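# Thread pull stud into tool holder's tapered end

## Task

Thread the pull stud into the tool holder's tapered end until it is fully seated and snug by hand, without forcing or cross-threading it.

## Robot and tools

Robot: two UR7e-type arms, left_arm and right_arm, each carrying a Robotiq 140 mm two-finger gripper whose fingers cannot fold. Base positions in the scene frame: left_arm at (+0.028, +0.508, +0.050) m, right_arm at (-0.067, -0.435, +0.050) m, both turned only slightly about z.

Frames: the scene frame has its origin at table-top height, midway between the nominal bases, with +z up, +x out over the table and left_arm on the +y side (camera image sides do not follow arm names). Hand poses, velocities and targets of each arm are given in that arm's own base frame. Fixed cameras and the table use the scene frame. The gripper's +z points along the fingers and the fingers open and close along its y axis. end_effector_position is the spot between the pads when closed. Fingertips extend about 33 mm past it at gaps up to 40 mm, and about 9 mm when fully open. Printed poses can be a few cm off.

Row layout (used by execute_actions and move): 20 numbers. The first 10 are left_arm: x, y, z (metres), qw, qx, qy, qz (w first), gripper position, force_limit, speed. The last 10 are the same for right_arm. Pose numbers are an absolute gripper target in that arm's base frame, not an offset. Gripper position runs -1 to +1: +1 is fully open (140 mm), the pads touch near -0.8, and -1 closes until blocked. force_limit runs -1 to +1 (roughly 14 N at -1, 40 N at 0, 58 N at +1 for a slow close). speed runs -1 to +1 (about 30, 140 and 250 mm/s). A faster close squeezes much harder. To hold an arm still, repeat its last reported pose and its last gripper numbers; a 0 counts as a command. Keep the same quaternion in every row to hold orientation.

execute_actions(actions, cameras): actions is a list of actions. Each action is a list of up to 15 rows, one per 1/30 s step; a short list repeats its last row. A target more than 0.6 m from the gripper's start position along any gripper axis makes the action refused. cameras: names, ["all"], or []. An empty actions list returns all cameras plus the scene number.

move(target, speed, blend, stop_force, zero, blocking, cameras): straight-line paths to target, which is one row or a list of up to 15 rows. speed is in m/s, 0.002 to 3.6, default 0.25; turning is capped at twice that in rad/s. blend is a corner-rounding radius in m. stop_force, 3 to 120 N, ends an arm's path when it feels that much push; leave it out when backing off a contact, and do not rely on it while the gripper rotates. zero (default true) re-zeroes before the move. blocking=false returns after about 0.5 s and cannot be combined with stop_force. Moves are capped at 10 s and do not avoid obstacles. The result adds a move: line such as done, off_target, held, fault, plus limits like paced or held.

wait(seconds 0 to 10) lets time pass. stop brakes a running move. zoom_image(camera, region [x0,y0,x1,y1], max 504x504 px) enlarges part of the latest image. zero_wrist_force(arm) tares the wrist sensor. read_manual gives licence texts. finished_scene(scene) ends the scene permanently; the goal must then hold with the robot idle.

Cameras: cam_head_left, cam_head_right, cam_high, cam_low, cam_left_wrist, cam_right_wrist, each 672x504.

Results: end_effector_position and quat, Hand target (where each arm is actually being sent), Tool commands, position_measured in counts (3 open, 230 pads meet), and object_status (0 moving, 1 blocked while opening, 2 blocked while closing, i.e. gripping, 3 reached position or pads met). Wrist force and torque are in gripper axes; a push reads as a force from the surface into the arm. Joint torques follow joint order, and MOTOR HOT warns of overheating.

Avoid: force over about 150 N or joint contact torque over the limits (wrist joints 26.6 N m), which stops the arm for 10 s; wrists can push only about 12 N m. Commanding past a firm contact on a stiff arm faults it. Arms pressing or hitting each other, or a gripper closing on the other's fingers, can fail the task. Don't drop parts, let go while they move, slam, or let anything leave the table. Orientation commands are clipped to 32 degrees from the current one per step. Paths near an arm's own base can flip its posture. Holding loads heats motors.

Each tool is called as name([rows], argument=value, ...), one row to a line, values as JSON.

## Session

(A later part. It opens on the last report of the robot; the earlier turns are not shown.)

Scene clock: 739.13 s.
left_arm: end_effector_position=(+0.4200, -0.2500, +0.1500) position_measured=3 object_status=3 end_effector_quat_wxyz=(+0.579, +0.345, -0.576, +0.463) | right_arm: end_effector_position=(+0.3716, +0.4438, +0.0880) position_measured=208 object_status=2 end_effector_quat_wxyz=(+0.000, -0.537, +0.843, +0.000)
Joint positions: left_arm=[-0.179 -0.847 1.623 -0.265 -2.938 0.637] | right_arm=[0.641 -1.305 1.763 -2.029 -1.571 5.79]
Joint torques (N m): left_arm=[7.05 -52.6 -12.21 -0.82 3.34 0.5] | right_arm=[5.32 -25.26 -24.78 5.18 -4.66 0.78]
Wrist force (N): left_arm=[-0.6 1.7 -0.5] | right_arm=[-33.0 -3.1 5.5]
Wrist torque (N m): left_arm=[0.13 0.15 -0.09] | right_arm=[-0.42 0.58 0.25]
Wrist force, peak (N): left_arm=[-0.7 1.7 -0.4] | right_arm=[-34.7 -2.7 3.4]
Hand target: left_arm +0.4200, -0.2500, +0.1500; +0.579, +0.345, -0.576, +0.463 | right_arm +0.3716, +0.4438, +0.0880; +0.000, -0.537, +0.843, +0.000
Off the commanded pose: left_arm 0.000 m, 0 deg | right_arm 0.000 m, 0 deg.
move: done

move(target=[0.42,-0.25,0.15,0.579,0.345,-0.576,0.463,1,1,1,0.3720,0.4447,0.0880,0,0.5373,-0.8434,0,-1,0.8,-1], speed=0.01)

move([
  [0.42,-0.25,0.15,0.579,0.345,-0.576,0.463,1,1,1,0.3720,0.4447,0.0880,0,0.5373,-0.8434,0,-0.4,0.8,-1],
  [0.42,-0.25,0.15,0.579,0.345,-0.576,0.463,1,1,1,0.3720,0.4447,0.088,0,0.999,-0.0436,0,-0.4,0.8,-1],
  [0.42,-0.25,0.15,0.579,0.345,-0.576,0.463,1,1,1,0.3720,0.4447,0.088,0,0.6088,0.7934,0,-0.4,0.8,-1],
  [0.42,-0.25,0.15,0.579,0.345,-0.576,0.463,1,1,1,0.3720,0.4447,0.088,0,-0.3007,0.9537,0,-0.4,0.8,-1],
], speed=0.6)

move([
  [0.42,-0.25,0.15,0.579,0.345,-0.576,0.463,1,1,1,0.3720,0.4447,0.088,0,-0.9537,0.3007,0,-0.4,0.8,-1],
  [0.42,-0.25,0.15,0.579,0.345,-0.576,0.463,1,1,1,0.3720,0.4447,0.088,0,-0.7934,-0.6088,0,-0.4,0.8,-1],
  [0.42,-0.25,0.15,0.579,0.345,-0.576,0.463,1,1,1,0.3720,0.4447,0.088,0,0.0436,-0.999,0,-0.4,0.8,-1],
], speed=0.6, cameras=["cam_left_wrist","cam_right_wrist"])

zoom_image(camera="cam_left_wrist", region=[370, 220, 450, 300])

zoom_image(camera="cam_right_wrist", region=[280, 180, 440, 300])

Scene clock: 753.20 s.
left_arm: end_effector_position=(+0.4200, -0.2500, +0.1500) position_measured=3 object_status=3 end_effector_quat_wxyz=(+0.579, +0.345, -0.576, +0.463) | right_arm: end_effector_position=(+0.3720, +0.4447, +0.0880) position_measured=208 object_status=2 end_effector_quat_wxyz=(+0.000, -0.537, +0.843, +0.000)
Joint positions: left_arm=[-0.179 -0.847 1.623 -0.265 -2.938 0.637] | right_arm=[0.642 -1.303 1.76 -2.028 -1.571 5.791]
Joint torques (N m): left_arm=[7.01 -52.43 -11.95 -0.94 3.38 0.46] | right_arm=[7.27 -22.31 -28.53 -1.27 -1.89 1.22]
Wrist force (N): left_arm=[-0.5 1.3 -0.4] | right_arm=[-6.6 -2.8 -6.6]
Wrist torque (N m): left_arm=[0.05 0.13 -0.09] | right_arm=[-0.49 0.59 0.25]
Wrist force, peak (N): left_arm=[-0.8 1.5 -0.6] | right_arm=[-33.3 -3.7 6.3]
Hand target: left_arm +0.4200, -0.2500, +0.1500; +0.579, +0.345, -0.576, +0.463 | right_arm +0.3720, +0.4447, +0.0880; +0.000, -0.537, +0.843, +0.000
Off the commanded pose: left_arm 0.000 m, 0 deg | right_arm 0.000 m, 0 deg.
move: done

Scene clock: 760.27 s.
left_arm: end_effector_position=(+0.4200, -0.2500, +0.1500) position_measured=3 object_status=3 end_effector_quat_wxyz=(+0.579, +0.345, -0.576, +0.463) | right_arm: end_effector_position=(+0.3720, +0.4447, +0.0880) position_measured=179 object_status=3 end_effector_quat_wxyz=(+0.000, -0.301, +0.954, +0.000)
Joint positions: left_arm=[-0.179 -0.847 1.623 -0.265 -2.938 0.637] | right_arm=[0.642 -1.302 1.76 -2.028 -1.571 0.031]
Joint torques (N m): left_arm=[7.01 -52.23 -11.66 -0.93 3.36 0.42] | right_arm=[-6.61 -47.37 -15.73 -1.21 -0.16 -0.7]
Wrist force (N): left_arm=[-0.5 1.5 -0.6] | right_arm=[-3.4 -1.3 -3.2]
Wrist torque (N m): left_arm=[0.09 0.13 -0.08] | right_arm=[-0.21 0.49 0.20]
Wrist force, peak (N): left_arm=[-0.5 1.7 -0.5] | right_arm=[-5.9 -0.8 -6.6]
Hand target: left_arm +0.4200, -0.2500, +0.1500; +0.579, +0.345, -0.576, +0.463 | right_arm +0.3720, +0.4447, +0.0880; +0.000, -0.301, +0.954, +0.000
Off the commanded pose: left_arm 0.000 m, 0 deg | right_arm 0.000 m, 0 deg.
move: done

Scene clock: 766.43 s.
left_arm: end_effector_position=(+0.4200, -0.2500, +0.1500) position_measured=3 object_status=3 end_effector_quat_wxyz=(+0.579, +0.345, -0.576, +0.463) | right_arm: end_effector_position=(+0.3720, +0.4447, +0.0880) position_measured=179 object_status=3 end_effector_quat_wxyz=(+0.000, -0.044, +0.999, +0.000)
Joint positions: left_arm=[-0.179 -0.847 1.623 -0.265 -2.938 0.637] | right_arm=[0.642 -1.302 1.76 -2.028 -1.571 -5.728]
Joint torques (N m): left_arm=[6.49 -52.73 -11.79 -0.85 3.24 0.44] | right_arm=[-6.99 -47.07 -15.8 -2.4 -0.04 -0.6]
Wrist force (N): left_arm=[-0.3 1.3 -0.3] | right_arm=[-3.3 -1.3 -3.3]
Wrist torque (N m): left_arm=[0.04 0.11 -0.09] | right_arm=[-0.23 0.45 0.19]
Wrist force, peak (N): left_arm=[-0.3 1.8 -0.4] | right_arm=[-3.8 -0.6 -3.6]
Hand target: left_arm +0.4200, -0.2500, +0.1500; +0.579, +0.345, -0.576, +0.463 | right_arm +0.3720, +0.4447, +0.0880; +0.000, -0.044, +0.999, +0.000
Off the commanded pose: left_arm 0.000 m, 0 deg | right_arm 0.000 m, 0 deg.
move: done
Images, in order (width x height): cam_left_wrist 672x504, cam_right_wrist 672x504.

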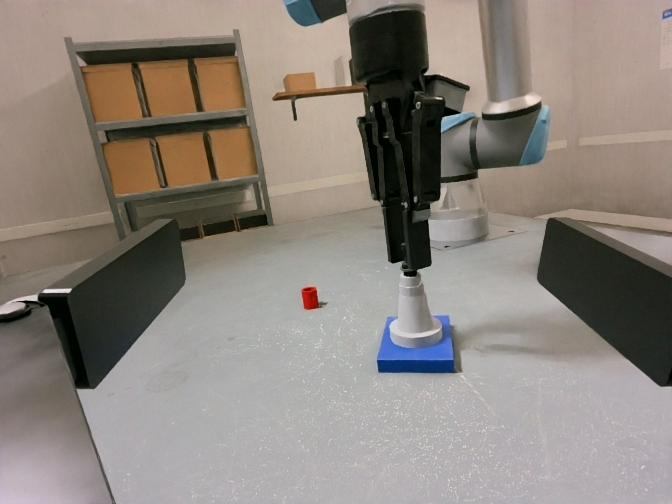

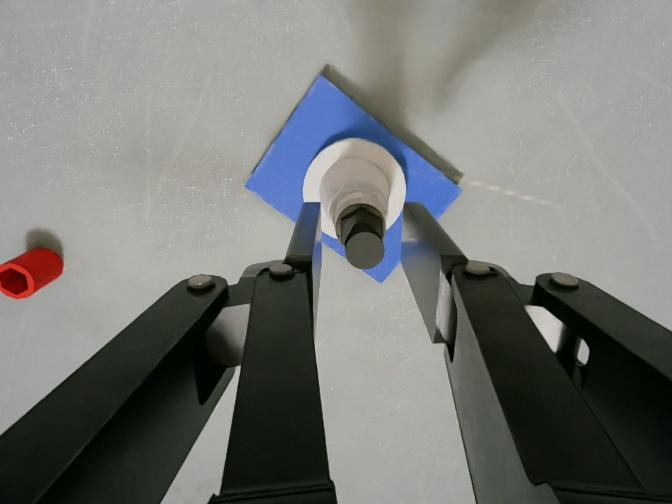

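Scaled by 6.300 from the camera's 672x504 image, which has a finer 960x720 frame.

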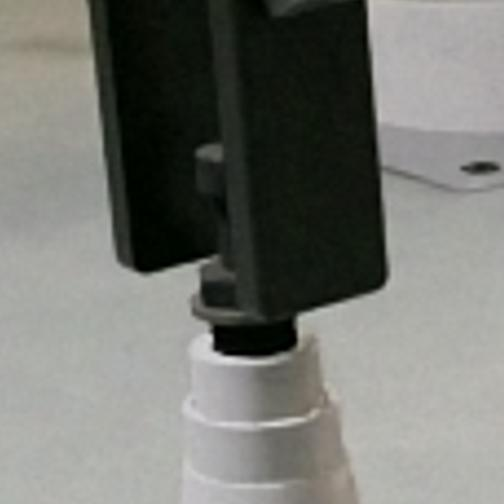

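Scaled by 3.150 from the camera's 672x504 image, which has a finer 960x720 frame.

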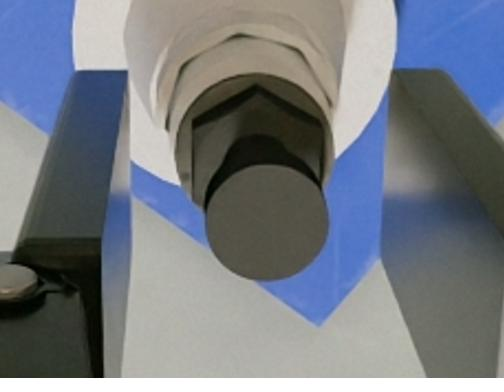

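move(target=[0.42,-0.25,0.15,0.579,0.345,-0.576,0.463,1,1,1,0.3720,0.4447,0.0882,0,0.0436,-0.999,0,-1,0.8,-1], speed=0.02)

wait(seconds=0.6)

move(target=[0.42,-0.25,0.15,0.579,0.345,-0.576,0.463,1,1,1,0.3720,0.4447,0.0876,0,-0.7934,-0.6088,0,-1,0.8,-1], speed=0.4)

move(target=[0.42,-0.25,0.15,0.579,0.345,-0.576,0.463,1,1,1,0.3720,0.4447,0.0870,0,-0.9537,0.3007,0,-1,0.8,-1], speed=0.4)

Scene clock: 778.77 s.
left_arm: end_effector_position=(+0.4200, -0.2500, +0.1500) position_measured=3 object_status=3 end_effector_quat_wxyz=(+0.579, +0.345, -0.576, +0.463) | right_arm: end_effector_position=(+0.3720, +0.4447, +0.0882) position_measured=209 object_status=0 end_effector_quat_wxyz=(+0.000, -0.044, +0.999, +0.000)
Joint positions: left_arm=[-0.179 -0.847 1.623 -0.265 -2.938 0.637] | right_arm=[0.642 -1.303 1.76 -2.028 -1.571 -5.728]
Joint torques (N m): left_arm=[7.31 -52.21 -11.91 -1.02 3.35 0.61] | right_arm=[6 -43.6 -31.87 -2.26 -1.17 -1.12]
Wrist force (N): left_arm=[-0.4 1.4 -0.6] | right_arm=[-1.3 -4.6 -9.4]
Wrist torque (N m): left_arm=[0.07 0.11 -0.09] | right_arm=[-0.12 0.43 0.18]
Wrist force, peak (N): left_arm=[-0.3 1.7 -0.6] | right_arm=[-1.3 -4.6 -9.4]
Hand target: left_arm +0.4200, -0.2500, +0.1500; +0.579, +0.345, -0.576, +0.463 | right_arm +0.3720, +0.4447, +0.0882; +0.000, -0.044, +0.999, +0.000
Off the commanded pose: left_arm 0.000 m, 0 deg | right_arm 0.000 m, 0 deg.
move: done

Scene clock: 779.37 s.
left_arm: end_effector_position=(+0.4200, -0.2500, +0.1500) position_measured=3 object_status=3 end_effector_quat_wxyz=(+0.579, +0.345, -0.576, +0.463) | right_arm: end_effector_position=(+0.3720, +0.4447, +0.0882) position_measured=209 object_status=2 end_effector_quat_wxyz=(+0.000, -0.044, +0.999, +0.000)
Joint positions: left_arm=[-0.179 -0.847 1.623 -0.265 -2.938 0.637] | right_arm=[0.642 -1.303 1.76 -2.028 -1.571 -5.728]
Joint torques (N m): left_arm=[6.72 -52.34 -11.78 -0.94 3.18 0.48] | right_arm=[6.44 -40.87 -30.48 -2.9 -0.71 -0.9]
Wrist force (N): left_arm=[-0.1 1.3 -0.7] | right_arm=[-1.2 -4.3 -9.5]
Wrist torque (N m): left_arm=[0.05 0.06 -0.08] | right_arm=[-0.03 0.42 0.19]
Wrist force, peak (N): left_arm=[-0.4 1.5 -0.3] | right_arm=[-1.3 -4.8 -9.4]
Hand target: left_arm +0.4200, -0.2500, +0.1500; +0.579, +0.345, -0.576, +0.463 | right_arm +0.3720, +0.4447, +0.0882; +0.000, -0.044, +0.999, +0.000
Tool commands: left_gripper/position=+1.0 left_gripper/force_limit=+1.0 left_gripper/speed=+1.0 right_gripper/position=-1.0 right_gripper/force_limit=+0.8 right_gripper/speed=-1.0
Off the commanded pose: left_arm 0.000 m, 0 deg | right_arm 0.000 m, 0 deg.
wait: 0.60 s; at rest by 0.17 s

Scene clock: 782.30 s.
left_arm: end_effector_position=(+0.4200, -0.2500, +0.1500) position_measured=3 object_status=3 end_effector_quat_wxyz=(+0.579, +0.345, -0.576, +0.463) | right_arm: end_effector_position=(+0.3720, +0.4447, +0.0876) position_measured=209 object_status=2 end_effector_quat_wxyz=(+0.000, +0.793, +0.609, +0.000)
Joint positions: left_arm=[-0.179 -0.847 1.623 -0.265 -2.938 0.637] | right_arm=[0.642 -1.302 1.76 -2.029 -1.571 -3.809]
Joint torques (N m): left_arm=[6.47 -51.88 -13.1 -0.8 3.31 0.57] | right_arm=[8.85 -21.94 -32.47 -2.32 -0.62 0.74]
Wrist force (N): left_arm=[-0.5 1.5 -0.4] | right_arm=[-4.7 -1.4 -4.4]
Wrist torque (N m): left_arm=[0.10 0.13 -0.09] | right_arm=[-0.13 0.50 0.36]
Wrist force, peak (N): left_arm=[-0.2 1.7 -0.6] | right_arm=[-1.2 -4.3 -9.4]
Hand target: left_arm +0.4200, -0.2500, +0.1500; +0.579, +0.345, -0.576, +0.463 | right_arm +0.3720, +0.4447, +0.0876; +0.000, +0.793, +0.609, +0.000
Off the commanded pose: left_arm 0.000 m, 0 deg | right_arm 0.000 m, 0 deg.
move: done

Scene clock: 785.23 s.
left_arm: end_effector_position=(+0.4200, -0.2500, +0.1500) position_measured=3 object_status=3 end_effector_quat_wxyz=(+0.579, +0.345, -0.576, +0.463) | right_arm: end_effector_position=(+0.3720, +0.4447, +0.0870) position_measured=209 object_status=2 end_effector_quat_wxyz=(+0.000, +0.954, -0.301, +0.000)
Joint positions: left_arm=[-0.179 -0.847 1.623 -0.265 -2.938 0.637] | right_arm=[0.642 -1.301 1.761 -2.031 -1.571 -1.889]
Joint torques (N m): left_arm=[6.72 -51.75 -12.25 -0.85 3.24 0.53] | right_arm=[8.75 -23.22 -33.08 -2.12 -1 0.64]
Wrist force (N): left_arm=[-0.2 1.3 -0.2] | right_arm=[-3.1 -0.4 -2.5]
Wrist torque (N m): left_arm=[0.04 0.08 -0.09] | right_arm=[-0.04 0.43 0.31]
Wrist force, peak (N): left_arm=[-0.6 1.7 -0.5] | right_arm=[-5.4 -0.7 -5.5]
Hand target: left_arm +0.4200, -0.2500, +0.1500; +0.579, +0.345, -0.576, +0.463 | right_arm +0.3720, +0.4447, +0.0870; +0.000, +0.954, -0.301, +0.000
Off the commanded pose: left_arm 0.000 m, 0 deg | right_arm 0.000 m, 0 deg.
move: done

Threading runs cleanly. I'll continue this stroke as one list, then release, rewind and regrip.

move([
  [0.42,-0.25,0.15,0.579,0.345,-0.576,0.463,1,1,1,0.3720,0.4447,0.0864,0,-0.3007,0.9537,0,-1,0.8,-1],
  [0.42,-0.25,0.15,0.579,0.345,-0.576,0.463,1,1,1,0.3720,0.4447,0.0858,0,0.6088,0.7934,0,-1,0.8,-1],
], speed=0.4)

move([
  [0.42,-0.25,0.15,0.579,0.345,-0.576,0.463,1,1,1,0.3720,0.4447,0.0852,0,0.999,-0.0436,0,-1,0.8,-1],
  [0.42,-0.25,0.15,0.579,0.345,-0.576,0.463,1,1,1,0.3720,0.4447,0.0846,0,0.5373,-0.8434,0,-1,0.8,-1],
], speed=0.4, cameras=["cam_left_wrist"])

zoom_image(camera="cam_left_wrist", region=[370, 220, 450, 300])

Scene clock: 797.90 s.
left_arm: end_effector_position=(+0.4200, -0.2500, +0.1500) position_measured=3 object_status=3 end_effector_quat_wxyz=(+0.579, +0.345, -0.576, +0.463) | right_arm: end_effector_position=(+0.3720, +0.4447, +0.0858) position_measured=209 object_status=2 end_effector_quat_wxyz=(+0.000, +0.609, +0.793, +0.000)
Joint positions: left_arm=[-0.179 -0.847 1.623 -0.265 -2.938 0.637] | right_arm=[0.642 -1.3 1.763 -2.034 -1.571 1.951]
Joint torques (N m): left_arm=[6.35 -53.54 -12.34 -0.86 3.24 0.66] | right_arm=[8.59 -27.46 -37.05 -2.66 -0.71 0.68]
Wrist force (N): left_arm=[-0.5 1.4 -0.3] | right_arm=[-3.4 -0.4 6.5]
Wrist torque (N m): left_arm=[0.06 0.13 -0.09] | right_arm=[-0.07 0.45 0.35]
Wrist force, peak (N): left_arm=[-0.5 1.7 -0.9] | right_arm=[-3.9 0.3 9.1]
Hand target: left_arm +0.4200, -0.2500, +0.1500; +0.579, +0.345, -0.576, +0.463 | right_arm +0.3720, +0.4447, +0.0858; +0.000, +0.609, +0.793, +0.000
Off the commanded pose: left_arm 0.000 m, 0 deg | right_arm 0.000 m, 0 deg.
move: done

Scene clock: 803.50 s.
left_arm: end_effector_position=(+0.4200, -0.2500, +0.1500) position_measured=3 object_status=3 end_effector_quat_wxyz=(+0.579, +0.345, -0.576, +0.463) | right_arm: end_effector_position=(+0.3720, +0.4447, +0.0846) position_measured=209 object_status=2 end_effector_quat_wxyz=(+0.000, -0.537, +0.843, +0.000)
Joint positions: left_arm=[-0.179 -0.847 1.623 -0.265 -2.938 0.637] | right_arm=[0.642 -1.299 1.765 -2.037 -1.571 5.791]
Joint torques (N m): left_arm=[6.05 -52.34 -12.89 -0.85 3.19 0.68] | right_arm=[9.35 -33.11 -41.37 -2.66 -0.45 0.72]
Wrist force (N): left_arm=[-0.2 1.3 -0.3] | right_arm=[-4.9 -2.9 18.2]
Wrist torque (N m): left_arm=[0.06 0.07 -0.09] | right_arm=[0.02 0.40 0.34]
Wrist force, peak (N): left_arm=[-0.6 1.6 -0.5] | right_arm=[-5.6 -4.6 21.1]
Hand target: left_arm +0.4200, -0.2500, +0.1500; +0.579, +0.345, -0.576, +0.463 | right_arm +0.3720, +0.4447, +0.0846; +0.000, -0.537, +0.843, +0.000
Off the commanded pose: left_arm 0.000 m, 0 deg | right_arm 0.000 m, 0 deg.
move: done
Images, in order (width x height): cam_left_wrist 672x504.

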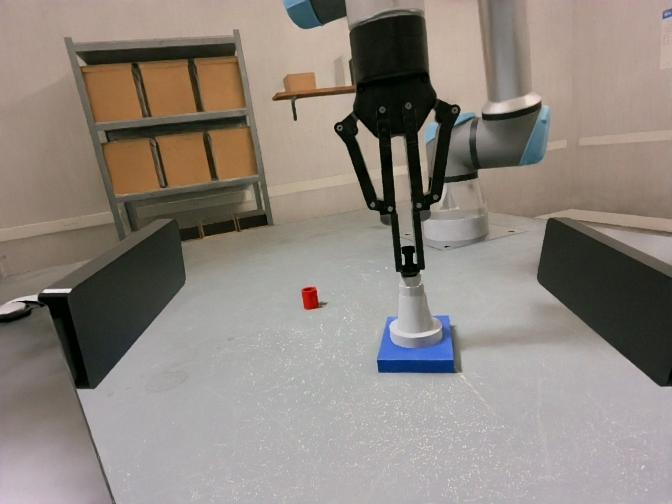

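Scaled by 6.300 from the camera's 672x504 image, which has a finer 960x720 frame.

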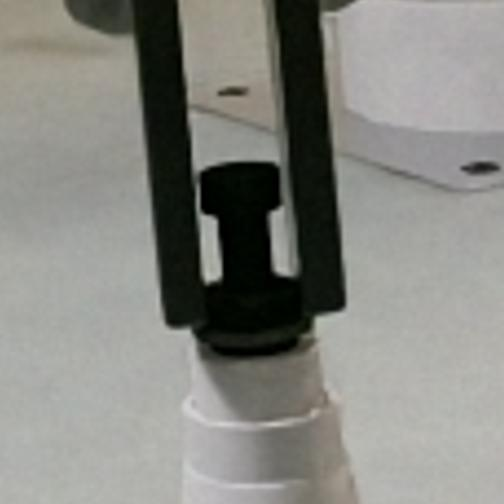

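move(target=[0.42,-0.25,0.15,0.579,0.345,-0.576,0.463,1,1,1,0.3720,0.4447,0.0841,0,0.5373,-0.8434,0,-1,0.8,-1], speed=0.01)

move([
  [0.42,-0.25,0.15,0.579,0.345,-0.576,0.463,1,1,1,0.3720,0.4447,0.0841,0,0.5373,-0.8434,0,-0.4,0.8,-1],
  [0.42,-0.25,0.15,0.579,0.345,-0.576,0.463,1,1,1,0.3720,0.4447,0.0841,0,0.999,-0.0436,0,-0.4,0.8,-1],
  [0.42,-0.25,0.15,0.579,0.345,-0.576,0.463,1,1,1,0.3720,0.4447,0.0841,0,0.6088,0.7934,0,-0.4,0.8,-1],
  [0.42,-0.25,0.15,0.579,0.345,-0.576,0.463,1,1,1,0.3720,0.4447,0.0841,0,-0.3007,0.9537,0,-0.4,0.8,-1],
], speed=0.6)

move([
  [0.42,-0.25,0.15,0.579,0.345,-0.576,0.463,1,1,1,0.3720,0.4447,0.0841,0,-0.9537,0.3007,0,-0.4,0.8,-1],
  [0.42,-0.25,0.15,0.579,0.345,-0.576,0.463,1,1,1,0.3720,0.4447,0.0841,0,-0.9537,0.3007,0,-1,0.8,-1],
], speed=0.6)

wait(seconds=0.6)

move(target=[0.42,-0.25,0.15,0.579,0.345,-0.576,0.463,1,1,1,0.3720,0.4447,0.0835,0,-0.3007,0.9537,0,-1,0.8,-1], speed=0.4, cameras=["cam_left_wrist"])

zoom_image(camera="cam_left_wrist", region=[370, 220, 450, 300])

Scene clock: 826.43 s.
left_arm: end_effector_position=(+0.4200, -0.2500, +0.1500) position_measured=3 object_status=3 end_effector_quat_wxyz=(+0.579, +0.345, -0.576, +0.463) | right_arm: end_effector_position=(+0.3720, +0.4447, +0.0842) position_measured=209 object_status=2 end_effector_quat_wxyz=(+0.000, -0.537, +0.843, +0.000)
Joint positions: left_arm=[-0.179 -0.847 1.623 -0.265 -2.938 0.637] | right_arm=[0.642 -1.298 1.765 -2.038 -1.571 5.791]
Joint torques (N m): left_arm=[6.79 -52.6 -12.73 -0.86 3.21 0.75] | right_arm=[7.55 -22.35 -16.34 -3.98 1.71 1.14]
Wrist force (N): left_arm=[-0.4 1.3 -0.7] | right_arm=[-2.7 -0.9 -2.0]
Wrist torque (N m): left_arm=[0.06 0.11 -0.08] | right_arm=[-0.11 0.45 0.33]
Wrist force, peak (N): left_arm=[-0.7 1.6 -0.8] | right_arm=[-5.0 -3.5 19.4]
Hand target: left_arm +0.4200, -0.2500, +0.1500; +0.579, +0.345, -0.576, +0.463 | right_arm +0.3720, +0.4447, +0.0841; +0.000, -0.537, +0.843, +0.000
Off the commanded pose: left_arm 0.000 m, 0 deg | right_arm 0.000 m, 0 deg.
move: done

Scene clock: 833.50 s.
left_arm: end_effector_position=(+0.4200, -0.2500, +0.1500) position_measured=3 object_status=3 end_effector_quat_wxyz=(+0.579, +0.345, -0.576, +0.463) | right_arm: end_effector_position=(+0.3720, +0.4447, +0.0841) position_measured=179 object_status=3 end_effector_quat_wxyz=(+0.000, -0.301, +0.954, +0.000)
Joint positions: left_arm=[-0.179 -0.847 1.623 -0.265 -2.938 0.637] | right_arm=[0.642 -1.298 1.765 -2.038 -1.571 0.032]
Joint torques (N m): left_arm=[6.83 -52.14 -12.41 -0.9 3.26 0.72] | right_arm=[-6 -48.03 -15.91 -2.51 -0.06 -0.84]
Wrist force (N): left_arm=[-0.5 1.3 -0.4] | right_arm=[-3.3 -1.2 -3.2]
Wrist torque (N m): left_arm=[0.04 0.14 -0.10] | right_arm=[-0.20 0.47 0.21]
Wrist force, peak (N): left_arm=[-0.8 1.6 -0.6] | right_arm=[-3.9 -0.6 -3.4]
Hand target: left_arm +0.4200, -0.2500, +0.1500; +0.579, +0.345, -0.576, +0.463 | right_arm +0.3720, +0.4447, +0.0841; +0.000, -0.301, +0.954, +0.000
Off the commanded pose: left_arm 0.000 m, 0 deg | right_arm 0.000 m, 0 deg.
move: done

Scene clock: 836.97 s.
left_arm: end_effector_position=(+0.4200, -0.2500, +0.1500) position_measured=3 object_status=3 end_effector_quat_wxyz=(+0.579, +0.345, -0.576, +0.463) | right_arm: end_effector_position=(+0.3720, +0.4447, +0.0841) position_measured=208 object_status=0 end_effector_quat_wxyz=(+0.000, +0.954, -0.301, +0.000)
Joint positions: left_arm=[-0.179 -0.847 1.623 -0.265 -2.938 0.637] | right_arm=[0.642 -1.298 1.765 -2.038 -1.571 -1.889]
Joint torques (N m): left_arm=[7.07 -52.47 -13.05 -0.91 3.31 0.76] | right_arm=[6.06 -42 -17.96 -2.29 -1.6 -1.42]
Wrist force (N): left_arm=[-0.6 1.3 -0.4] | right_arm=[-3.8 4.3 -11.0]
Wrist torque (N m): left_arm=[0.04 0.15 -0.09] | right_arm=[-0.17 0.48 0.20]
Wrist force, peak (N): left_arm=[-0.4 1.6 -0.5] | right_arm=[-3.8 4.1 -11.5]
Hand target: left_arm +0.4200, -0.2500, +0.1500; +0.579, +0.345, -0.576, +0.463 | right_arm +0.3720, +0.4447, +0.0841; +0.000, +0.954, -0.301, +0.000
Off the commanded pose: left_arm 0.000 m, 0 deg | right_arm 0.000 m, 0 deg.
move: done

Scene clock: 837.57 s.
left_arm: end_effector_position=(+0.4200, -0.2500, +0.1500) position_measured=3 object_status=3 end_effector_quat_wxyz=(+0.579, +0.345, -0.576, +0.463) | right_arm: end_effector_position=(+0.3720, +0.4447, +0.0841) position_measured=208 object_status=2 end_effector_quat_wxyz=(+0.000, +0.954, -0.301, +0.000)
Joint positions: left_arm=[-0.179 -0.847 1.623 -0.265 -2.938 0.637] | right_arm=[0.642 -1.298 1.765 -2.038 -1.571 -1.889]
Joint torques (N m): left_arm=[6.57 -52.93 -12.71 -0.91 3.2 0.83] | right_arm=[6.77 -38.7 -18.17 -3.08 -1.11 -1.36]
Wrist force (N): left_arm=[-0.3 1.5 -0.5] | right_arm=[-3.6 4.2 -11.1]
Wrist torque (N m): left_arm=[0.09 0.09 -0.09] | right_arm=[-0.19 0.43 0.20]
Wrist force, peak (N): left_arm=[-0.5 1.6 -0.6] | right_arm=[-3.8 4.4 -11.5]
Hand target: left_arm +0.4200, -0.2500, +0.1500; +0.579, +0.345, -0.576, +0.463 | right_arm +0.3720, +0.4447, +0.0841; +0.000, +0.954, -0.301, +0.000
Tool commands: left_gripper/position=+1.0 left_gripper/force_limit=+1.0 left_gripper/speed=+1.0 right_gripper/position=-1.0 right_gripper/force_limit=+0.8 right_gripper/speed=-1.0
Off the commanded pose: left_arm 0.000 m, 0 deg | right_arm 0.000 m, 0 deg.
wait: 0.60 s; at rest by 0.17 s

Scene clock: 840.50 s.
left_arm: end_effector_position=(+0.4200, -0.2500, +0.1500) position_measured=3 object_status=3 end_effector_quat_wxyz=(+0.579, +0.345, -0.576, +0.463) | right_arm: end_effector_position=(+0.3720, +0.4447, +0.0835) position_measured=208 object_status=2 end_effector_quat_wxyz=(+0.000, -0.301, +0.954, +0.000)
Joint positions: left_arm=[-0.179 -0.847 1.623 -0.265 -2.938 0.637] | right_arm=[0.642 -1.298 1.766 -2.039 -1.571 0.031]
Joint torques (N m): left_arm=[6.54 -52.26 -12.35 -0.87 3.25 0.93] | right_arm=[7.78 -21.07 -32.04 -2.18 -0.36 0.63]
Wrist force (N): left_arm=[-0.5 1.4 -0.1] | right_arm=[-0.5 -1.8 -6.9]
Wrist torque (N m): left_arm=[0.06 0.12 -0.08] | right_arm=[-0.15 0.47 0.35]
Wrist force, peak (N): left_arm=[-0.5 1.6 -0.6] | right_arm=[-3.9 4.1 -11.4]
Hand target: left_arm +0.4200, -0.2500, +0.1500; +0.579, +0.345, -0.576, +0.463 | right_arm +0.3720, +0.4447, +0.0835; +0.000, -0.301, +0.954, +0.000
Off the commanded pose: left_arm 0.000 m, 0 deg | right_arm 0.000 m, 0 deg.
move: done
Images, in order (width x height): cam_left_wrist 672x504.

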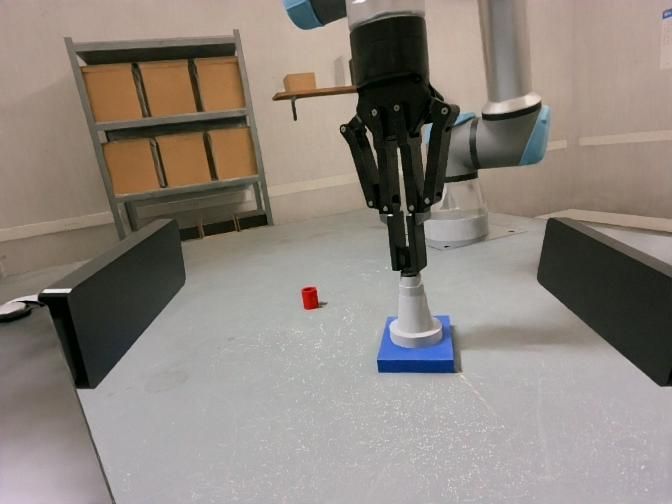

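Scaled by 6.300 from the camera's 672x504 image, which has a finer 960x720 frame.

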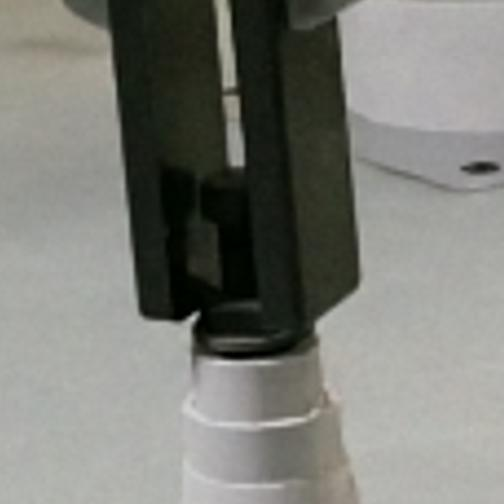

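move(target=[0.42,-0.25,0.15,0.579,0.345,-0.576,0.463,1,1,1,0.3720,0.4447,0.0833,0,0.1305,0.9914,0,-1,0.8,-1], speed=0.3)

move(target=[0.42,-0.25,0.15,0.579,0.345,-0.576,0.463,1,1,1,0.3720,0.4447,0.0831,0,0.5373,0.8434,0,-1,0.8,-1], speed=0.3)

move(target=[0.42,-0.25,0.15,0.579,0.345,-0.576,0.463,1,1,1,0.3720,0.4447,0.0829,0,0.8434,0.5373,0,-1,0.8,-1], speed=0.3, cameras=["cam_left_wrist"])

zoom_image(camera="cam_left_wrist", region=[370, 220, 450, 300])

Scene clock: 850.10 s.
left_arm: end_effector_position=(+0.4200, -0.2500, +0.1500) position_measured=3 object_status=3 end_effector_quat_wxyz=(+0.579, +0.345, -0.576, +0.463) | right_arm: end_effector_position=(+0.3720, +0.4447, +0.0833) position_measured=208 object_status=2 end_effector_quat_wxyz=(+0.000, +0.130, +0.991, +0.000)
Joint positions: left_arm=[-0.179 -0.847 1.623 -0.265 -2.938 0.637] | right_arm=[0.642 -1.298 1.767 -2.04 -1.571 0.904]
Joint torques (N m): left_arm=[6.14 -52.33 -13.02 -0.95 3.33 0.83] | right_arm=[8.29 -22.85 -30.97 -2.91 -1.34 0.56]
Wrist force (N): left_arm=[-0.6 1.5 -0.3] | right_arm=[-3.4 -1.2 -2.9]
Wrist torque (N m): left_arm=[0.09 0.15 -0.09] | right_arm=[-0.14 0.50 0.34]
Wrist force, peak (N): left_arm=[-0.2 1.8 -0.4] | right_arm=[-1.3 -3.4 -7.5]
Hand target: left_arm +0.4200, -0.2500, +0.1500; +0.579, +0.345, -0.576, +0.463 | right_arm +0.3720, +0.4447, +0.0833; +0.000, +0.131, +0.991, +0.000
Off the commanded pose: left_arm 0.000 m, 0 deg | right_arm 0.000 m, 0 deg.
move: done

Scene clock: 852.07 s.
left_arm: end_effector_position=(+0.4200, -0.2500, +0.1500) position_measured=3 object_status=3 end_effector_quat_wxyz=(+0.579, +0.345, -0.576, +0.463) | right_arm: end_effector_position=(+0.3720, +0.4447, +0.0831) position_measured=208 object_status=2 end_effector_quat_wxyz=(+0.000, +0.537, +0.843, +0.000)
Joint positions: left_arm=[-0.179 -0.847 1.623 -0.265 -2.938 0.637] | right_arm=[0.642 -1.297 1.767 -2.04 -1.571 1.776]
Joint torques (N m): left_arm=[6.44 -52.74 -13.34 -0.91 3.15 0.78] | right_arm=[8.18 -21.86 -32.18 -3.37 -1.57 0.45]
Wrist force (N): left_arm=[-0.5 1.1 -0.2] | right_arm=[-3.4 -1.0 -2.4]
Wrist torque (N m): left_arm=[0.00 0.13 -0.09] | right_arm=[-0.14 0.43 0.35]
Wrist force, peak (N): left_arm=[-0.3 1.7 -0.3] | right_arm=[-3.9 -2.3 -2.9]
Hand target: left_arm +0.4200, -0.2500, +0.1500; +0.579, +0.345, -0.576, +0.463 | right_arm +0.3720, +0.4447, +0.0831; +0.000, +0.537, +0.843, +0.000
Off the commanded pose: left_arm 0.000 m, 0 deg | right_arm 0.000 m, 0 deg.
move: done

Scene clock: 854.03 s.
left_arm: end_effector_position=(+0.4200, -0.2500, +0.1500) position_measured=3 object_status=3 end_effector_quat_wxyz=(+0.579, +0.345, -0.576, +0.463) | right_arm: end_effector_position=(+0.3720, +0.4447, +0.0829) position_measured=208 object_status=2 end_effector_quat_wxyz=(+0.000, +0.843, +0.537, +0.000)
Joint positions: left_arm=[-0.179 -0.847 1.623 -0.265 -2.938 0.637] | right_arm=[0.642 -1.297 1.767 -2.041 -1.571 2.649]
Joint torques (N m): left_arm=[6.54 -52.16 -12.87 -0.93 3.23 0.88] | right_arm=[8.86 -24.78 -34.24 -3.92 -1.6 0.66]
Wrist force (N): left_arm=[-0.5 1.3 -0.5] | right_arm=[-3.6 -0.4 1.8]
Wrist torque (N m): left_arm=[0.05 0.13 -0.09] | right_arm=[-0.15 0.44 0.34]
Wrist force, peak (N): left_arm=[-0.6 1.7 -0.2] | right_arm=[-4.0 0.5 4.6]
Hand target: left_arm +0.4200, -0.2500, +0.1500; +0.579, +0.345, -0.576, +0.463 | right_arm +0.3720, +0.4447, +0.0829; +0.000, +0.843, +0.537, +0.000
Off the commanded pose: left_arm 0.000 m, 0 deg | right_arm 0.000 m, 0 deg.
move: done
Images, in order (width x height): cam_left_wrist 672x504.

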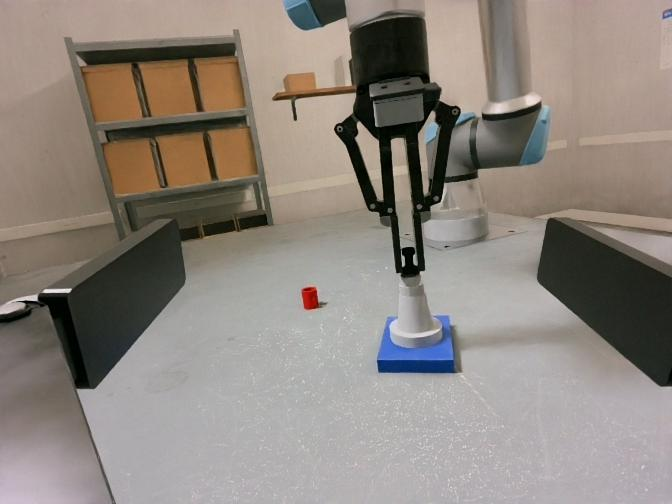

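Scaled by 6.300 from the camera's 672x504 image, which has a finer 960x720 frame.

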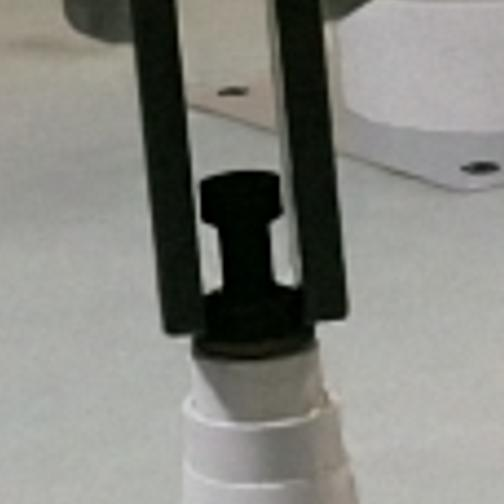

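move(target=[0.42,-0.25,0.15,0.579,0.345,-0.576,0.463,1,1,1,0.3720,0.4447,0.0826,0,0.9914,0.1305,0,-1,0.8,-1], speed=0.3)

move(target=[0.42,-0.25,0.15,0.579,0.345,-0.576,0.463,1,1,1,0.3720,0.4447,0.0823,0,0.9537,-0.3007,0,-1,0.8,-1], speed=0.3, cameras=["cam_left_wrist"])

zoom_image(camera="cam_left_wrist", region=[370, 220, 450, 300])

Scene clock: 867.13 s.
left_arm: end_effector_position=(+0.4200, -0.2500, +0.1500) position_measured=3 object_status=3 end_effector_quat_wxyz=(+0.579, +0.345, -0.576, +0.463) | right_arm: end_effector_position=(+0.3720, +0.4447, +0.0826) position_measured=208 object_status=2 end_effector_quat_wxyz=(+0.000, +0.991, +0.131, +0.000)
Joint positions: left_arm=[-0.179 -0.847 1.623 -0.265 -2.938 0.637] | right_arm=[0.642 -1.297 1.768 -2.042 -1.571 3.522]
Joint torques (N m): left_arm=[6 -53.07 -12.73 -0.89 3.24 0.86] | right_arm=[8.04 -25.29 -34.97 -4.26 -1.53 0.61]
Wrist force (N): left_arm=[-0.4 1.2 -0.5] | right_arm=[-3.6 -0.2 2.5]
Wrist torque (N m): left_arm=[0.03 0.11 -0.09] | right_arm=[-0.09 0.44 0.32]
Wrist force, peak (N): left_arm=[-0.5 1.7 -0.3] | right_arm=[-4.2 0.9 5.7]
Hand target: left_arm +0.4200, -0.2500, +0.1500; +0.579, +0.345, -0.576, +0.463 | right_arm +0.3720, +0.4447, +0.0826; +0.000, +0.991, +0.131, +0.000
Off the commanded pose: left_arm 0.000 m, 0 deg | right_arm 0.000 m, 0 deg.
move: done

Scene clock: 869.10 s.
left_arm: end_effector_position=(+0.4200, -0.2500, +0.1500) position_measured=3 object_status=3 end_effector_quat_wxyz=(+0.579, +0.345, -0.576, +0.463) | right_arm: end_effector_position=(+0.3720, +0.4447, +0.0823) position_measured=208 object_status=2 end_effector_quat_wxyz=(+0.000, +0.954, -0.301, +0.000)
Joint positions: left_arm=[-0.179 -0.847 1.623 -0.265 -2.938 0.637] | right_arm=[0.642 -1.296 1.768 -2.042 -1.571 4.394]
Joint torques (N m): left_arm=[6.74 -52.73 -12.44 -0.83 3.21 0.93] | right_arm=[8.61 -26.22 -34.71 -4.06 -2.05 0.62]
Wrist force (N): left_arm=[-0.4 1.3 -0.3] | right_arm=[-3.1 -0.6 3.8]
Wrist torque (N m): left_arm=[0.05 0.10 -0.09] | right_arm=[0.00 0.41 0.32]
Wrist force, peak (N): left_arm=[-0.4 1.7 -0.7] | right_arm=[-3.3 0.8 6.6]
Hand target: left_arm +0.4200, -0.2500, +0.1500; +0.579, +0.345, -0.576, +0.463 | right_arm +0.3720, +0.4447, +0.0823; +0.000, +0.954, -0.301, +0.000
Off the commanded pose: left_arm 0.000 m, 0 deg | right_arm 0.000 m, 0 deg.
move: done
Images, in order (width x height): cam_left_wrist 672x504.

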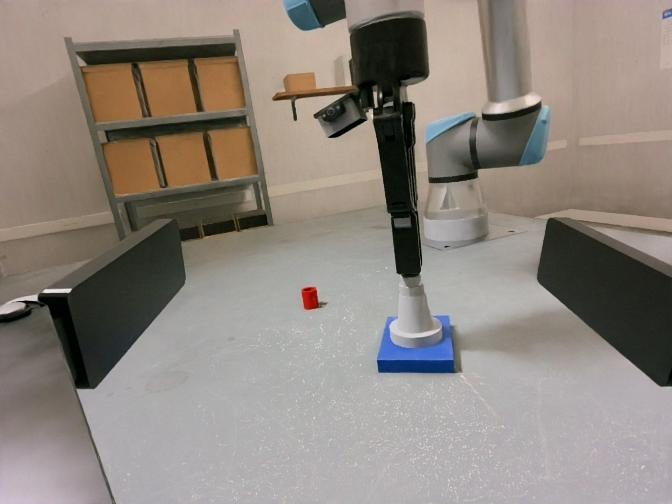

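Scaled by 6.300 from the camera's 672x504 image, which has a finer 960x720 frame.

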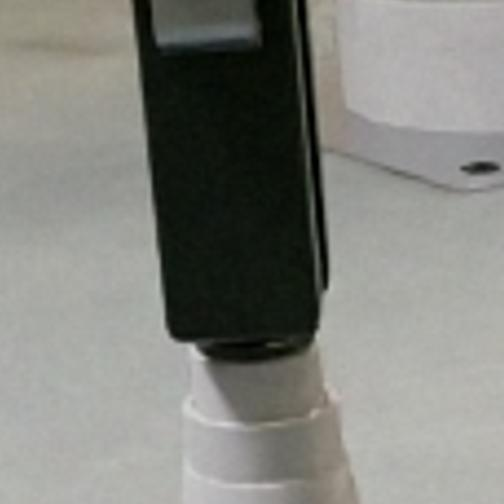

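move(target=[0.42,-0.25,0.15,0.579,0.345,-0.576,0.463,1,1,1,0.3720,0.4447,0.0820,0,0.7934,-0.6088,0,-1,0.8,-1], speed=0.3)

move(target=[0.42,-0.25,0.15,0.579,0.345,-0.576,0.463,1,1,1,0.3720,0.4447,0.0818,0,0.5736,-0.8192,0,-1,0.8,-1], speed=0.3, cameras=["cam_left_wrist"])

zoom_image(camera="cam_left_wrist", region=[370, 220, 450, 300])

Scene clock: 880.17 s.
left_arm: end_effector_position=(+0.4200, -0.2500, +0.1500) position_measured=3 object_status=3 end_effector_quat_wxyz=(+0.579, +0.345, -0.576, +0.463) | right_arm: end_effector_position=(+0.3720, +0.4447, +0.0820) position_measured=208 object_status=2 end_effector_quat_wxyz=(+0.000, +0.793, -0.609, +0.000)
Joint positions: left_arm=[-0.179 -0.847 1.623 -0.265 -2.938 0.637] | right_arm=[0.642 -1.296 1.769 -2.043 -1.571 5.093]
Joint torques (N m): left_arm=[6.08 -52.52 -13.32 -0.96 3.36 0.97] | right_arm=[8.43 -24.54 -33.14 -3.87 -1.53 0.59]
Wrist force (N): left_arm=[-0.3 1.3 -0.5] | right_arm=[-2.9 -1.0 1.9]
Wrist torque (N m): left_arm=[0.05 0.09 -0.09] | right_arm=[-0.01 0.40 0.35]
Wrist force, peak (N): left_arm=[-1.0 1.6 -0.5] | right_arm=[-2.3 -0.8 7.4]
Hand target: left_arm +0.4200, -0.2500, +0.1500; +0.579, +0.345, -0.576, +0.463 | right_arm +0.3720, +0.4447, +0.0820; +0.000, +0.793, -0.609, +0.000
Off the commanded pose: left_arm 0.000 m, 0 deg | right_arm 0.000 m, 0 deg.
move: done

Scene clock: 881.70 s.
left_arm: end_effector_position=(+0.4200, -0.2500, +0.1500) position_measured=3 object_status=3 end_effector_quat_wxyz=(+0.579, +0.345, -0.576, +0.463) | right_arm: end_effector_position=(+0.3720, +0.4447, +0.0818) position_measured=208 object_status=2 end_effector_quat_wxyz=(+0.000, -0.574, +0.819, +0.000)
Joint positions: left_arm=[-0.179 -0.847 1.623 -0.265 -2.938 0.637] | right_arm=[0.642 -1.296 1.769 -2.044 -1.571 5.703]
Joint torques (N m): left_arm=[6.1 -52.13 -12.86 -0.9 3.19 0.88] | right_arm=[8.35 -25.36 -34.03 -3.9 -1.85 0.6]
Wrist force (N): left_arm=[-0.6 1.3 -0.3] | right_arm=[-2.8 -1.8 2.8]
Wrist torque (N m): left_arm=[0.03 0.15 -0.09] | right_arm=[-0.14 0.38 0.35]
Wrist force, peak (N): left_arm=[-0.7 1.6 -0.4] | right_arm=[-2.6 -1.6 6.5]
Hand target: left_arm +0.4200, -0.2500, +0.1500; +0.579, +0.345, -0.576, +0.463 | right_arm +0.3720, +0.4447, +0.0818; +0.000, -0.574, +0.819, +0.000
Off the commanded pose: left_arm 0.000 m, 0 deg | right_arm 0.000 m, 0 deg.
move: done
Images, in order (width x height): cam_left_wrist 672x504.

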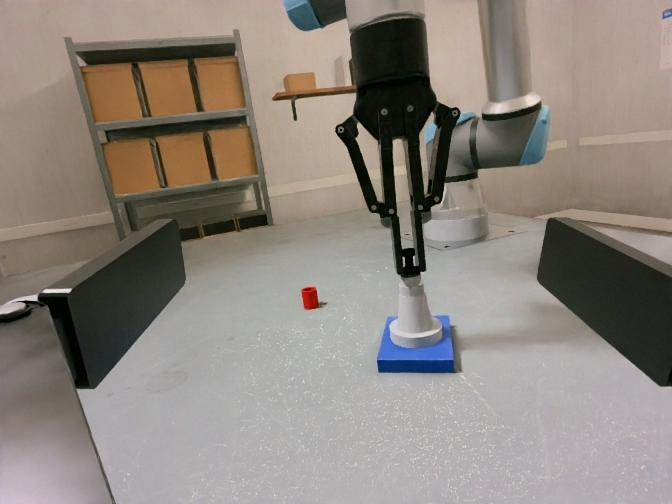

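Scaled by 6.300 from the camera's 672x504 image, which has a finer 960x720 frame.

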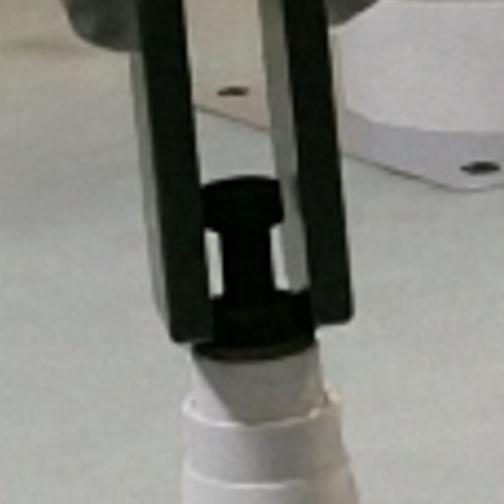

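move([
  [0.42,-0.25,0.15,0.579,0.345,-0.576,0.463,1,1,1,0.3720,0.4447,0.0816,0,0.5736,-0.8192,0,-0.4,0.8,-1],
  [0.42,-0.25,0.15,0.579,0.345,-0.576,0.463,1,1,1,0.3720,0.4447,0.0819,0,1,0,0,-0.4,0.8,-1],
  [0.42,-0.25,0.15,0.579,0.345,-0.576,0.463,1,1,1,0.3720,0.4447,0.0819,0,0.5736,0.8192,0,-0.4,0.8,-1],
  [0.42,-0.25,0.15,0.579,0.345,-0.576,0.463,1,1,1,0.3720,0.4447,0.0819,0,-0.342,0.9397,0,-0.4,0.8,-1],
], speed=0.6)

move([
  [0.42,-0.25,0.15,0.579,0.345,-0.576,0.463,1,1,1,0.3720,0.4447,0.0819,0,-0.9659,0.2588,0,-0.4,0.8,-1],
  [0.42,-0.25,0.15,0.579,0.345,-0.576,0.463,1,1,1,0.3720,0.4447,0.0819,0,-0.9659,0.2588,0,-1,0.8,-1],
], speed=0.6, cameras=["cam_left_wrist"])

zoom_image(camera="cam_left_wrist", region=[370, 220, 450, 300])

move(target=[0.42,-0.25,0.15,0.579,0.345,-0.576,0.463,1,1,1,0.3720,0.4447,0.0817,0,-0.766,0.643,0,-1,0.8,-1], speed=0.3)

move(target=[0.42,-0.25,0.15,0.579,0.345,-0.576,0.463,1,1,1,0.3720,0.4447,0.0815,0,-0.4226,0.9063,0,-1,0.8,-1], speed=0.3)

Scene clock: 906.43 s.
left_arm: end_effector_position=(+0.4200, -0.2500, +0.1500) position_measured=3 object_status=3 end_effector_quat_wxyz=(+0.579, +0.345, -0.576, +0.463) | right_arm: end_effector_position=(+0.3720, +0.4447, +0.0819) position_measured=179 object_status=3 end_effector_quat_wxyz=(+0.000, -0.342, +0.940, +0.000)
Joint positions: left_arm=[-0.179 -0.847 1.623 -0.265 -2.938 0.637] | right_arm=[0.642 -1.296 1.769 -2.043 -1.571 -0.056]
Joint torques (N m): left_arm=[5.88 -52.68 -13.35 -0.86 3.32 1.09] | right_arm=[-6.12 -46.96 -16.26 -1.25 -0.1 -0.82]
Wrist force (N): left_arm=[-0.5 1.3 -0.3] | right_arm=[-3.2 -1.1 -2.9]
Wrist torque (N m): left_arm=[0.05 0.13 -0.09] | right_arm=[-0.16 0.43 0.19]
Wrist force, peak (N): left_arm=[-0.4 1.8 -0.7] | right_arm=[-2.5 -1.5 5.2]
Hand target: left_arm +0.4200, -0.2500, +0.1500; +0.579, +0.345, -0.576, +0.463 | right_arm +0.3720, +0.4447, +0.0819; +0.000, -0.342, +0.940, +0.000
Off the commanded pose: left_arm 0.000 m, 0 deg | right_arm 0.000 m, 0 deg.
move: done

Scene clock: 909.90 s.
left_arm: end_effector_position=(+0.4200, -0.2500, +0.1500) position_measured=3 object_status=3 end_effector_quat_wxyz=(+0.579, +0.345, -0.576, +0.463) | right_arm: end_effector_position=(+0.3720, +0.4447, +0.0819) position_measured=208 object_status=0 end_effector_quat_wxyz=(+0.000, +0.966, -0.259, +0.000)
Joint positions: left_arm=[-0.179 -0.847 1.623 -0.265 -2.938 0.637] | right_arm=[0.642 -1.296 1.769 -2.043 -1.571 -1.976]
Joint torques (N m): left_arm=[6.22 -52.06 -13.01 -0.95 3.18 1] | right_arm=[5.9 -42.45 -16.82 -2.22 -1.43 -1.38]
Wrist force (N): left_arm=[-0.2 1.3 -0.3] | right_arm=[-3.9 3.8 -10.7]
Wrist torque (N m): left_arm=[0.05 0.06 -0.09] | right_arm=[-0.20 0.47 0.17]
Wrist force, peak (N): left_arm=[-0.5 1.6 -0.6] | right_arm=[-3.9 3.8 -11.2]
Hand target: left_arm +0.4200, -0.2500, +0.1500; +0.579, +0.345, -0.576, +0.463 | right_arm +0.3720, +0.4447, +0.0819; +0.000, +0.966, -0.259, +0.000
Off the commanded pose: left_arm 0.000 m, 0 deg | right_arm 0.000 m, 0 deg.
move: done
Images, in order (width x height): cam_left_wrist 672x504.

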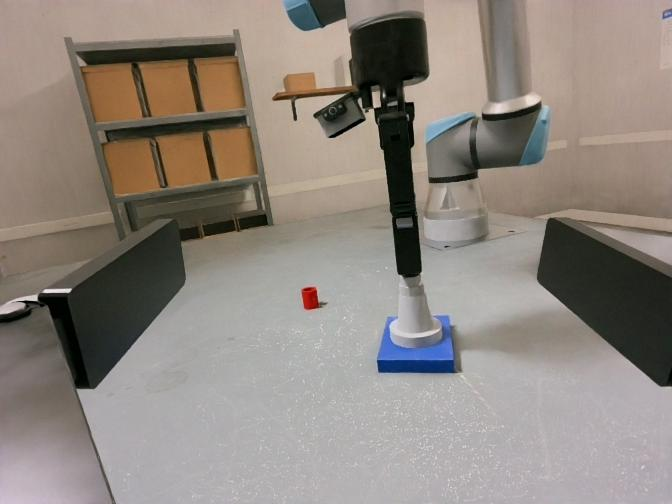

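Scaled by 6.300 from the camera's 672x504 image, which has a finer 960x720 frame.

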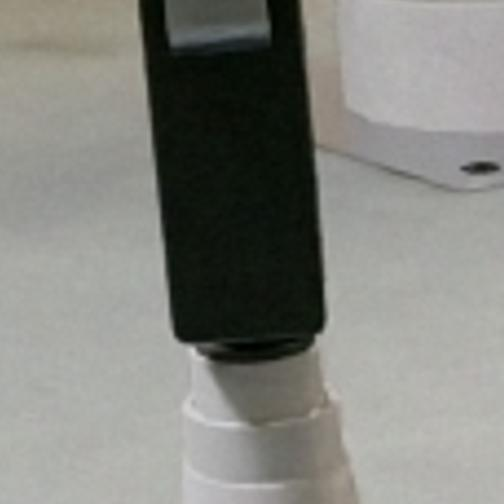

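Scene clock: 911.87 s.
left_arm: end_effector_position=(+0.4200, -0.2500, +0.1500) position_measured=3 object_status=3 end_effector_quat_wxyz=(+0.579, +0.345, -0.576, +0.463) | right_arm: end_effector_position=(+0.3720, +0.4447, +0.0817) position_measured=208 object_status=2 end_effector_quat_wxyz=(+0.000, +0.766, -0.643, +0.000)
Joint positions: left_arm=[-0.179 -0.847 1.623 -0.265 -2.938 0.637] | right_arm=[0.642 -1.296 1.769 -2.044 -1.571 -1.103]
Joint torques (N m): left_arm=[5.48 -52.95 -12.93 -0.97 3.32 1.05] | right_arm=[7.55 -17.89 -30.83 -2.25 -2.15 0.83]
Wrist force (N): left_arm=[-0.5 1.3 -0.3] | right_arm=[-2.5 2.7 -11.5]
Wrist torque (N m): left_arm=[0.05 0.13 -0.09] | right_arm=[-0.16 0.49 -0.02]
Wrist force, peak (N): left_arm=[-0.5 1.7 -0.2] | right_arm=[2.3 4.5 -13.0]
Hand target: left_arm +0.4200, -0.2500, +0.1500; +0.579, +0.345, -0.576, +0.463 | right_arm +0.3720, +0.4447, +0.0817; +0.000, +0.766, -0.643, +0.000
Off the commanded pose: left_arm 0.000 m, 0 deg | right_arm 0.000 m, 0 deg.
move: done

Scene clock: 913.83 s.
left_arm: end_effector_position=(+0.4200, -0.2500, +0.1500) position_measured=3 object_status=3 end_effector_quat_wxyz=(+0.579, +0.345, -0.576, +0.463) | right_arm: end_effector_position=(+0.3720, +0.4447, +0.0815) position_measured=208 object_status=2 end_effector_quat_wxyz=(+0.000, -0.423, +0.906, +0.000)
Joint positions: left_arm=[-0.179 -0.847 1.623 -0.265 -2.938 0.637] | right_arm=[0.642 -1.296 1.769 -2.044 -1.571 -0.231]
Joint torques (N m): left_arm=[6.18 -52.28 -13.08 -0.91 3.22 1.25] | right_arm=[8.27 -19.93 -29.68 -1.37 -1.76 1.03]
Wrist force (N): left_arm=[-0.4 1.6 -0.5] | right_arm=[-4.4 -1.9 -7.8]
Wrist torque (N m): left_arm=[0.11 0.12 -0.09] | right_arm=[-0.12 0.46 -0.13]
Wrist force, peak (N): left_arm=[-0.7 1.7 -0.2] | right_arm=[-2.0 2.9 -11.6]
Hand target: left_arm +0.4200, -0.2500, +0.1500; +0.579, +0.345, -0.576, +0.463 | right_arm +0.3720, +0.4447, +0.0815; +0.000, -0.423, +0.906, +0.000
Off the commanded pose: left_arm 0.000 m, 0 deg | right_arm 0.000 m, 0 deg.
move: done

move(target=[0.42,-0.25,0.15,0.579,0.345,-0.576,0.463,1,1,1,0.3720,0.4447,0.0815,0,0,1,0,-1,0.8,-1], speed=0.2)

move(target=[0.42,-0.25,0.15,0.579,0.345,-0.576,0.463,1,1,1,0.3720,0.4447,0.0814,0,0.3420,0.9397,0,-1,0.8,-1], speed=0.2, cameras=["cam_left_wrist","cam_right_wrist"])

zoom_image(camera="cam_left_wrist", region=[370, 220, 450, 300])

zoom_image(camera="cam_right_wrist", region=[280, 180, 440, 300])

Scene clock: 926.00 s.
left_arm: end_effector_position=(+0.4200, -0.2500, +0.1500) position_measured=3 object_status=3 end_effector_quat_wxyz=(+0.579, +0.345, -0.576, +0.463) | right_arm: end_effector_position=(+0.3720, +0.4447, +0.0815) position_measured=208 object_status=2 end_effector_quat_wxyz=(+0.000, +0.000, +1.000, +0.000)
Joint positions: left_arm=[-0.179 -0.847 1.623 -0.265 -2.938 0.637] | right_arm=[0.642 -1.296 1.769 -2.044 -1.571 0.642]
Joint torques (N m): left_arm=[6.38 -52.67 -13.37 -0.94 3.21 1.09] | right_arm=[9.66 -38.72 -27.77 -1.53 -0.91 0.67]
Wrist force (N): left_arm=[-0.5 1.3 -0.3] | right_arm=[-5.1 -4.1 -4.4]
Wrist torque (N m): left_arm=[0.05 0.12 -0.09] | right_arm=[-0.10 0.48 -0.20]
Wrist force, peak (N): left_arm=[-0.7 1.7 -0.2] | right_arm=[-4.2 -1.8 -8.0]
Hand target: left_arm +0.4200, -0.2500, +0.1500; +0.579, +0.345, -0.576, +0.463 | right_arm +0.3720, +0.4447, +0.0815; +0.000, +0.000, +1.000, +0.000
Off the commanded pose: left_arm 0.000 m, 0 deg | right_arm 0.000 m, 0 deg.
move: done

Scene clock: 928.20 s.
left_arm: end_effector_position=(+0.4200, -0.2500, +0.1500) position_measured=3 object_status=3 end_effector_quat_wxyz=(+0.579, +0.345, -0.576, +0.463) | right_arm: end_effector_position=(+0.3720, +0.4447, +0.0814) position_measured=208 object_status=2 end_effector_quat_wxyz=(+0.000, +0.342, +0.940, +0.000)
Joint positions: left_arm=[-0.179 -0.847 1.623 -0.265 -2.938 0.637] | right_arm=[0.642 -1.295 1.769 -2.045 -1.571 1.34]
Joint torques (N m): left_arm=[5.73 -52.72 -12.33 -0.87 3.26 1.17] | right_arm=[9.11 -21.3 -26.99 -5.07 -0.96 0.43]
Wrist force (N): left_arm=[-0.7 1.1 -0.4] | right_arm=[-5.8 -5.0 -5.7]
Wrist torque (N m): left_arm=[0.00 0.17 -0.09] | right_arm=[0.07 0.49 0.20]
Wrist force, peak (N): left_arm=[-0.5 1.6 -0.3] | right_arm=[-6.7 -6.6 -5.9]
Hand target: left_arm +0.4200, -0.2500, +0.1500; +0.579, +0.345, -0.576, +0.463 | right_arm +0.3720, +0.4447, +0.0814; +0.000, +0.342, +0.940, +0.000
Off the commanded pose: left_arm 0.000 m, 0 deg | right_arm 0.000 m, 0 deg.
move: done
Images, in order (width x height): cam_left_wrist 672x504, cam_right_wrist 672x504.

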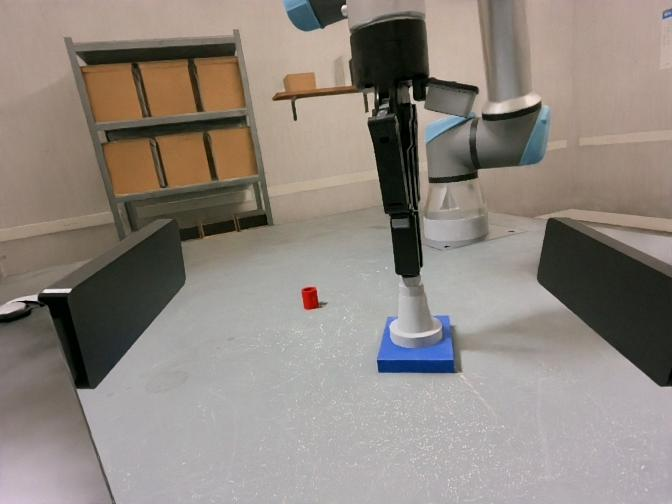

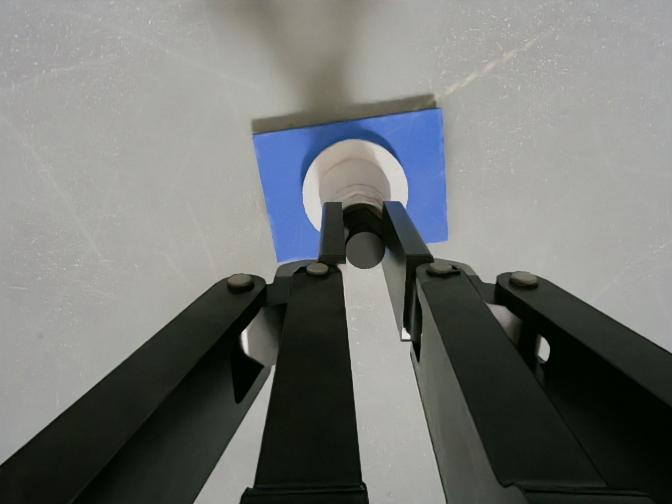

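Scaled by 6.300 from the camera's 672x504 image, which has a finer 960x720 frame.

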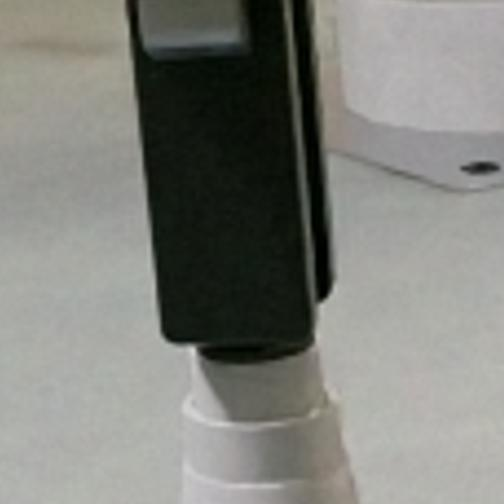

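Scaled by 3.150 from the camera's 672x504 image, which has a finer 960x720 frame.

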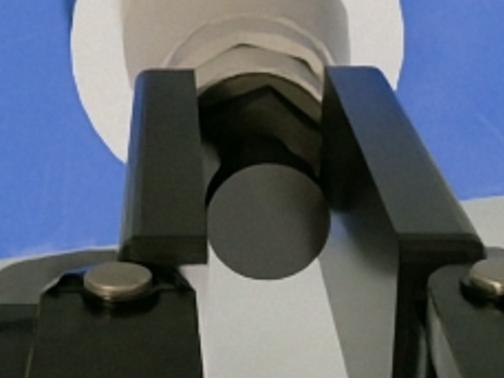

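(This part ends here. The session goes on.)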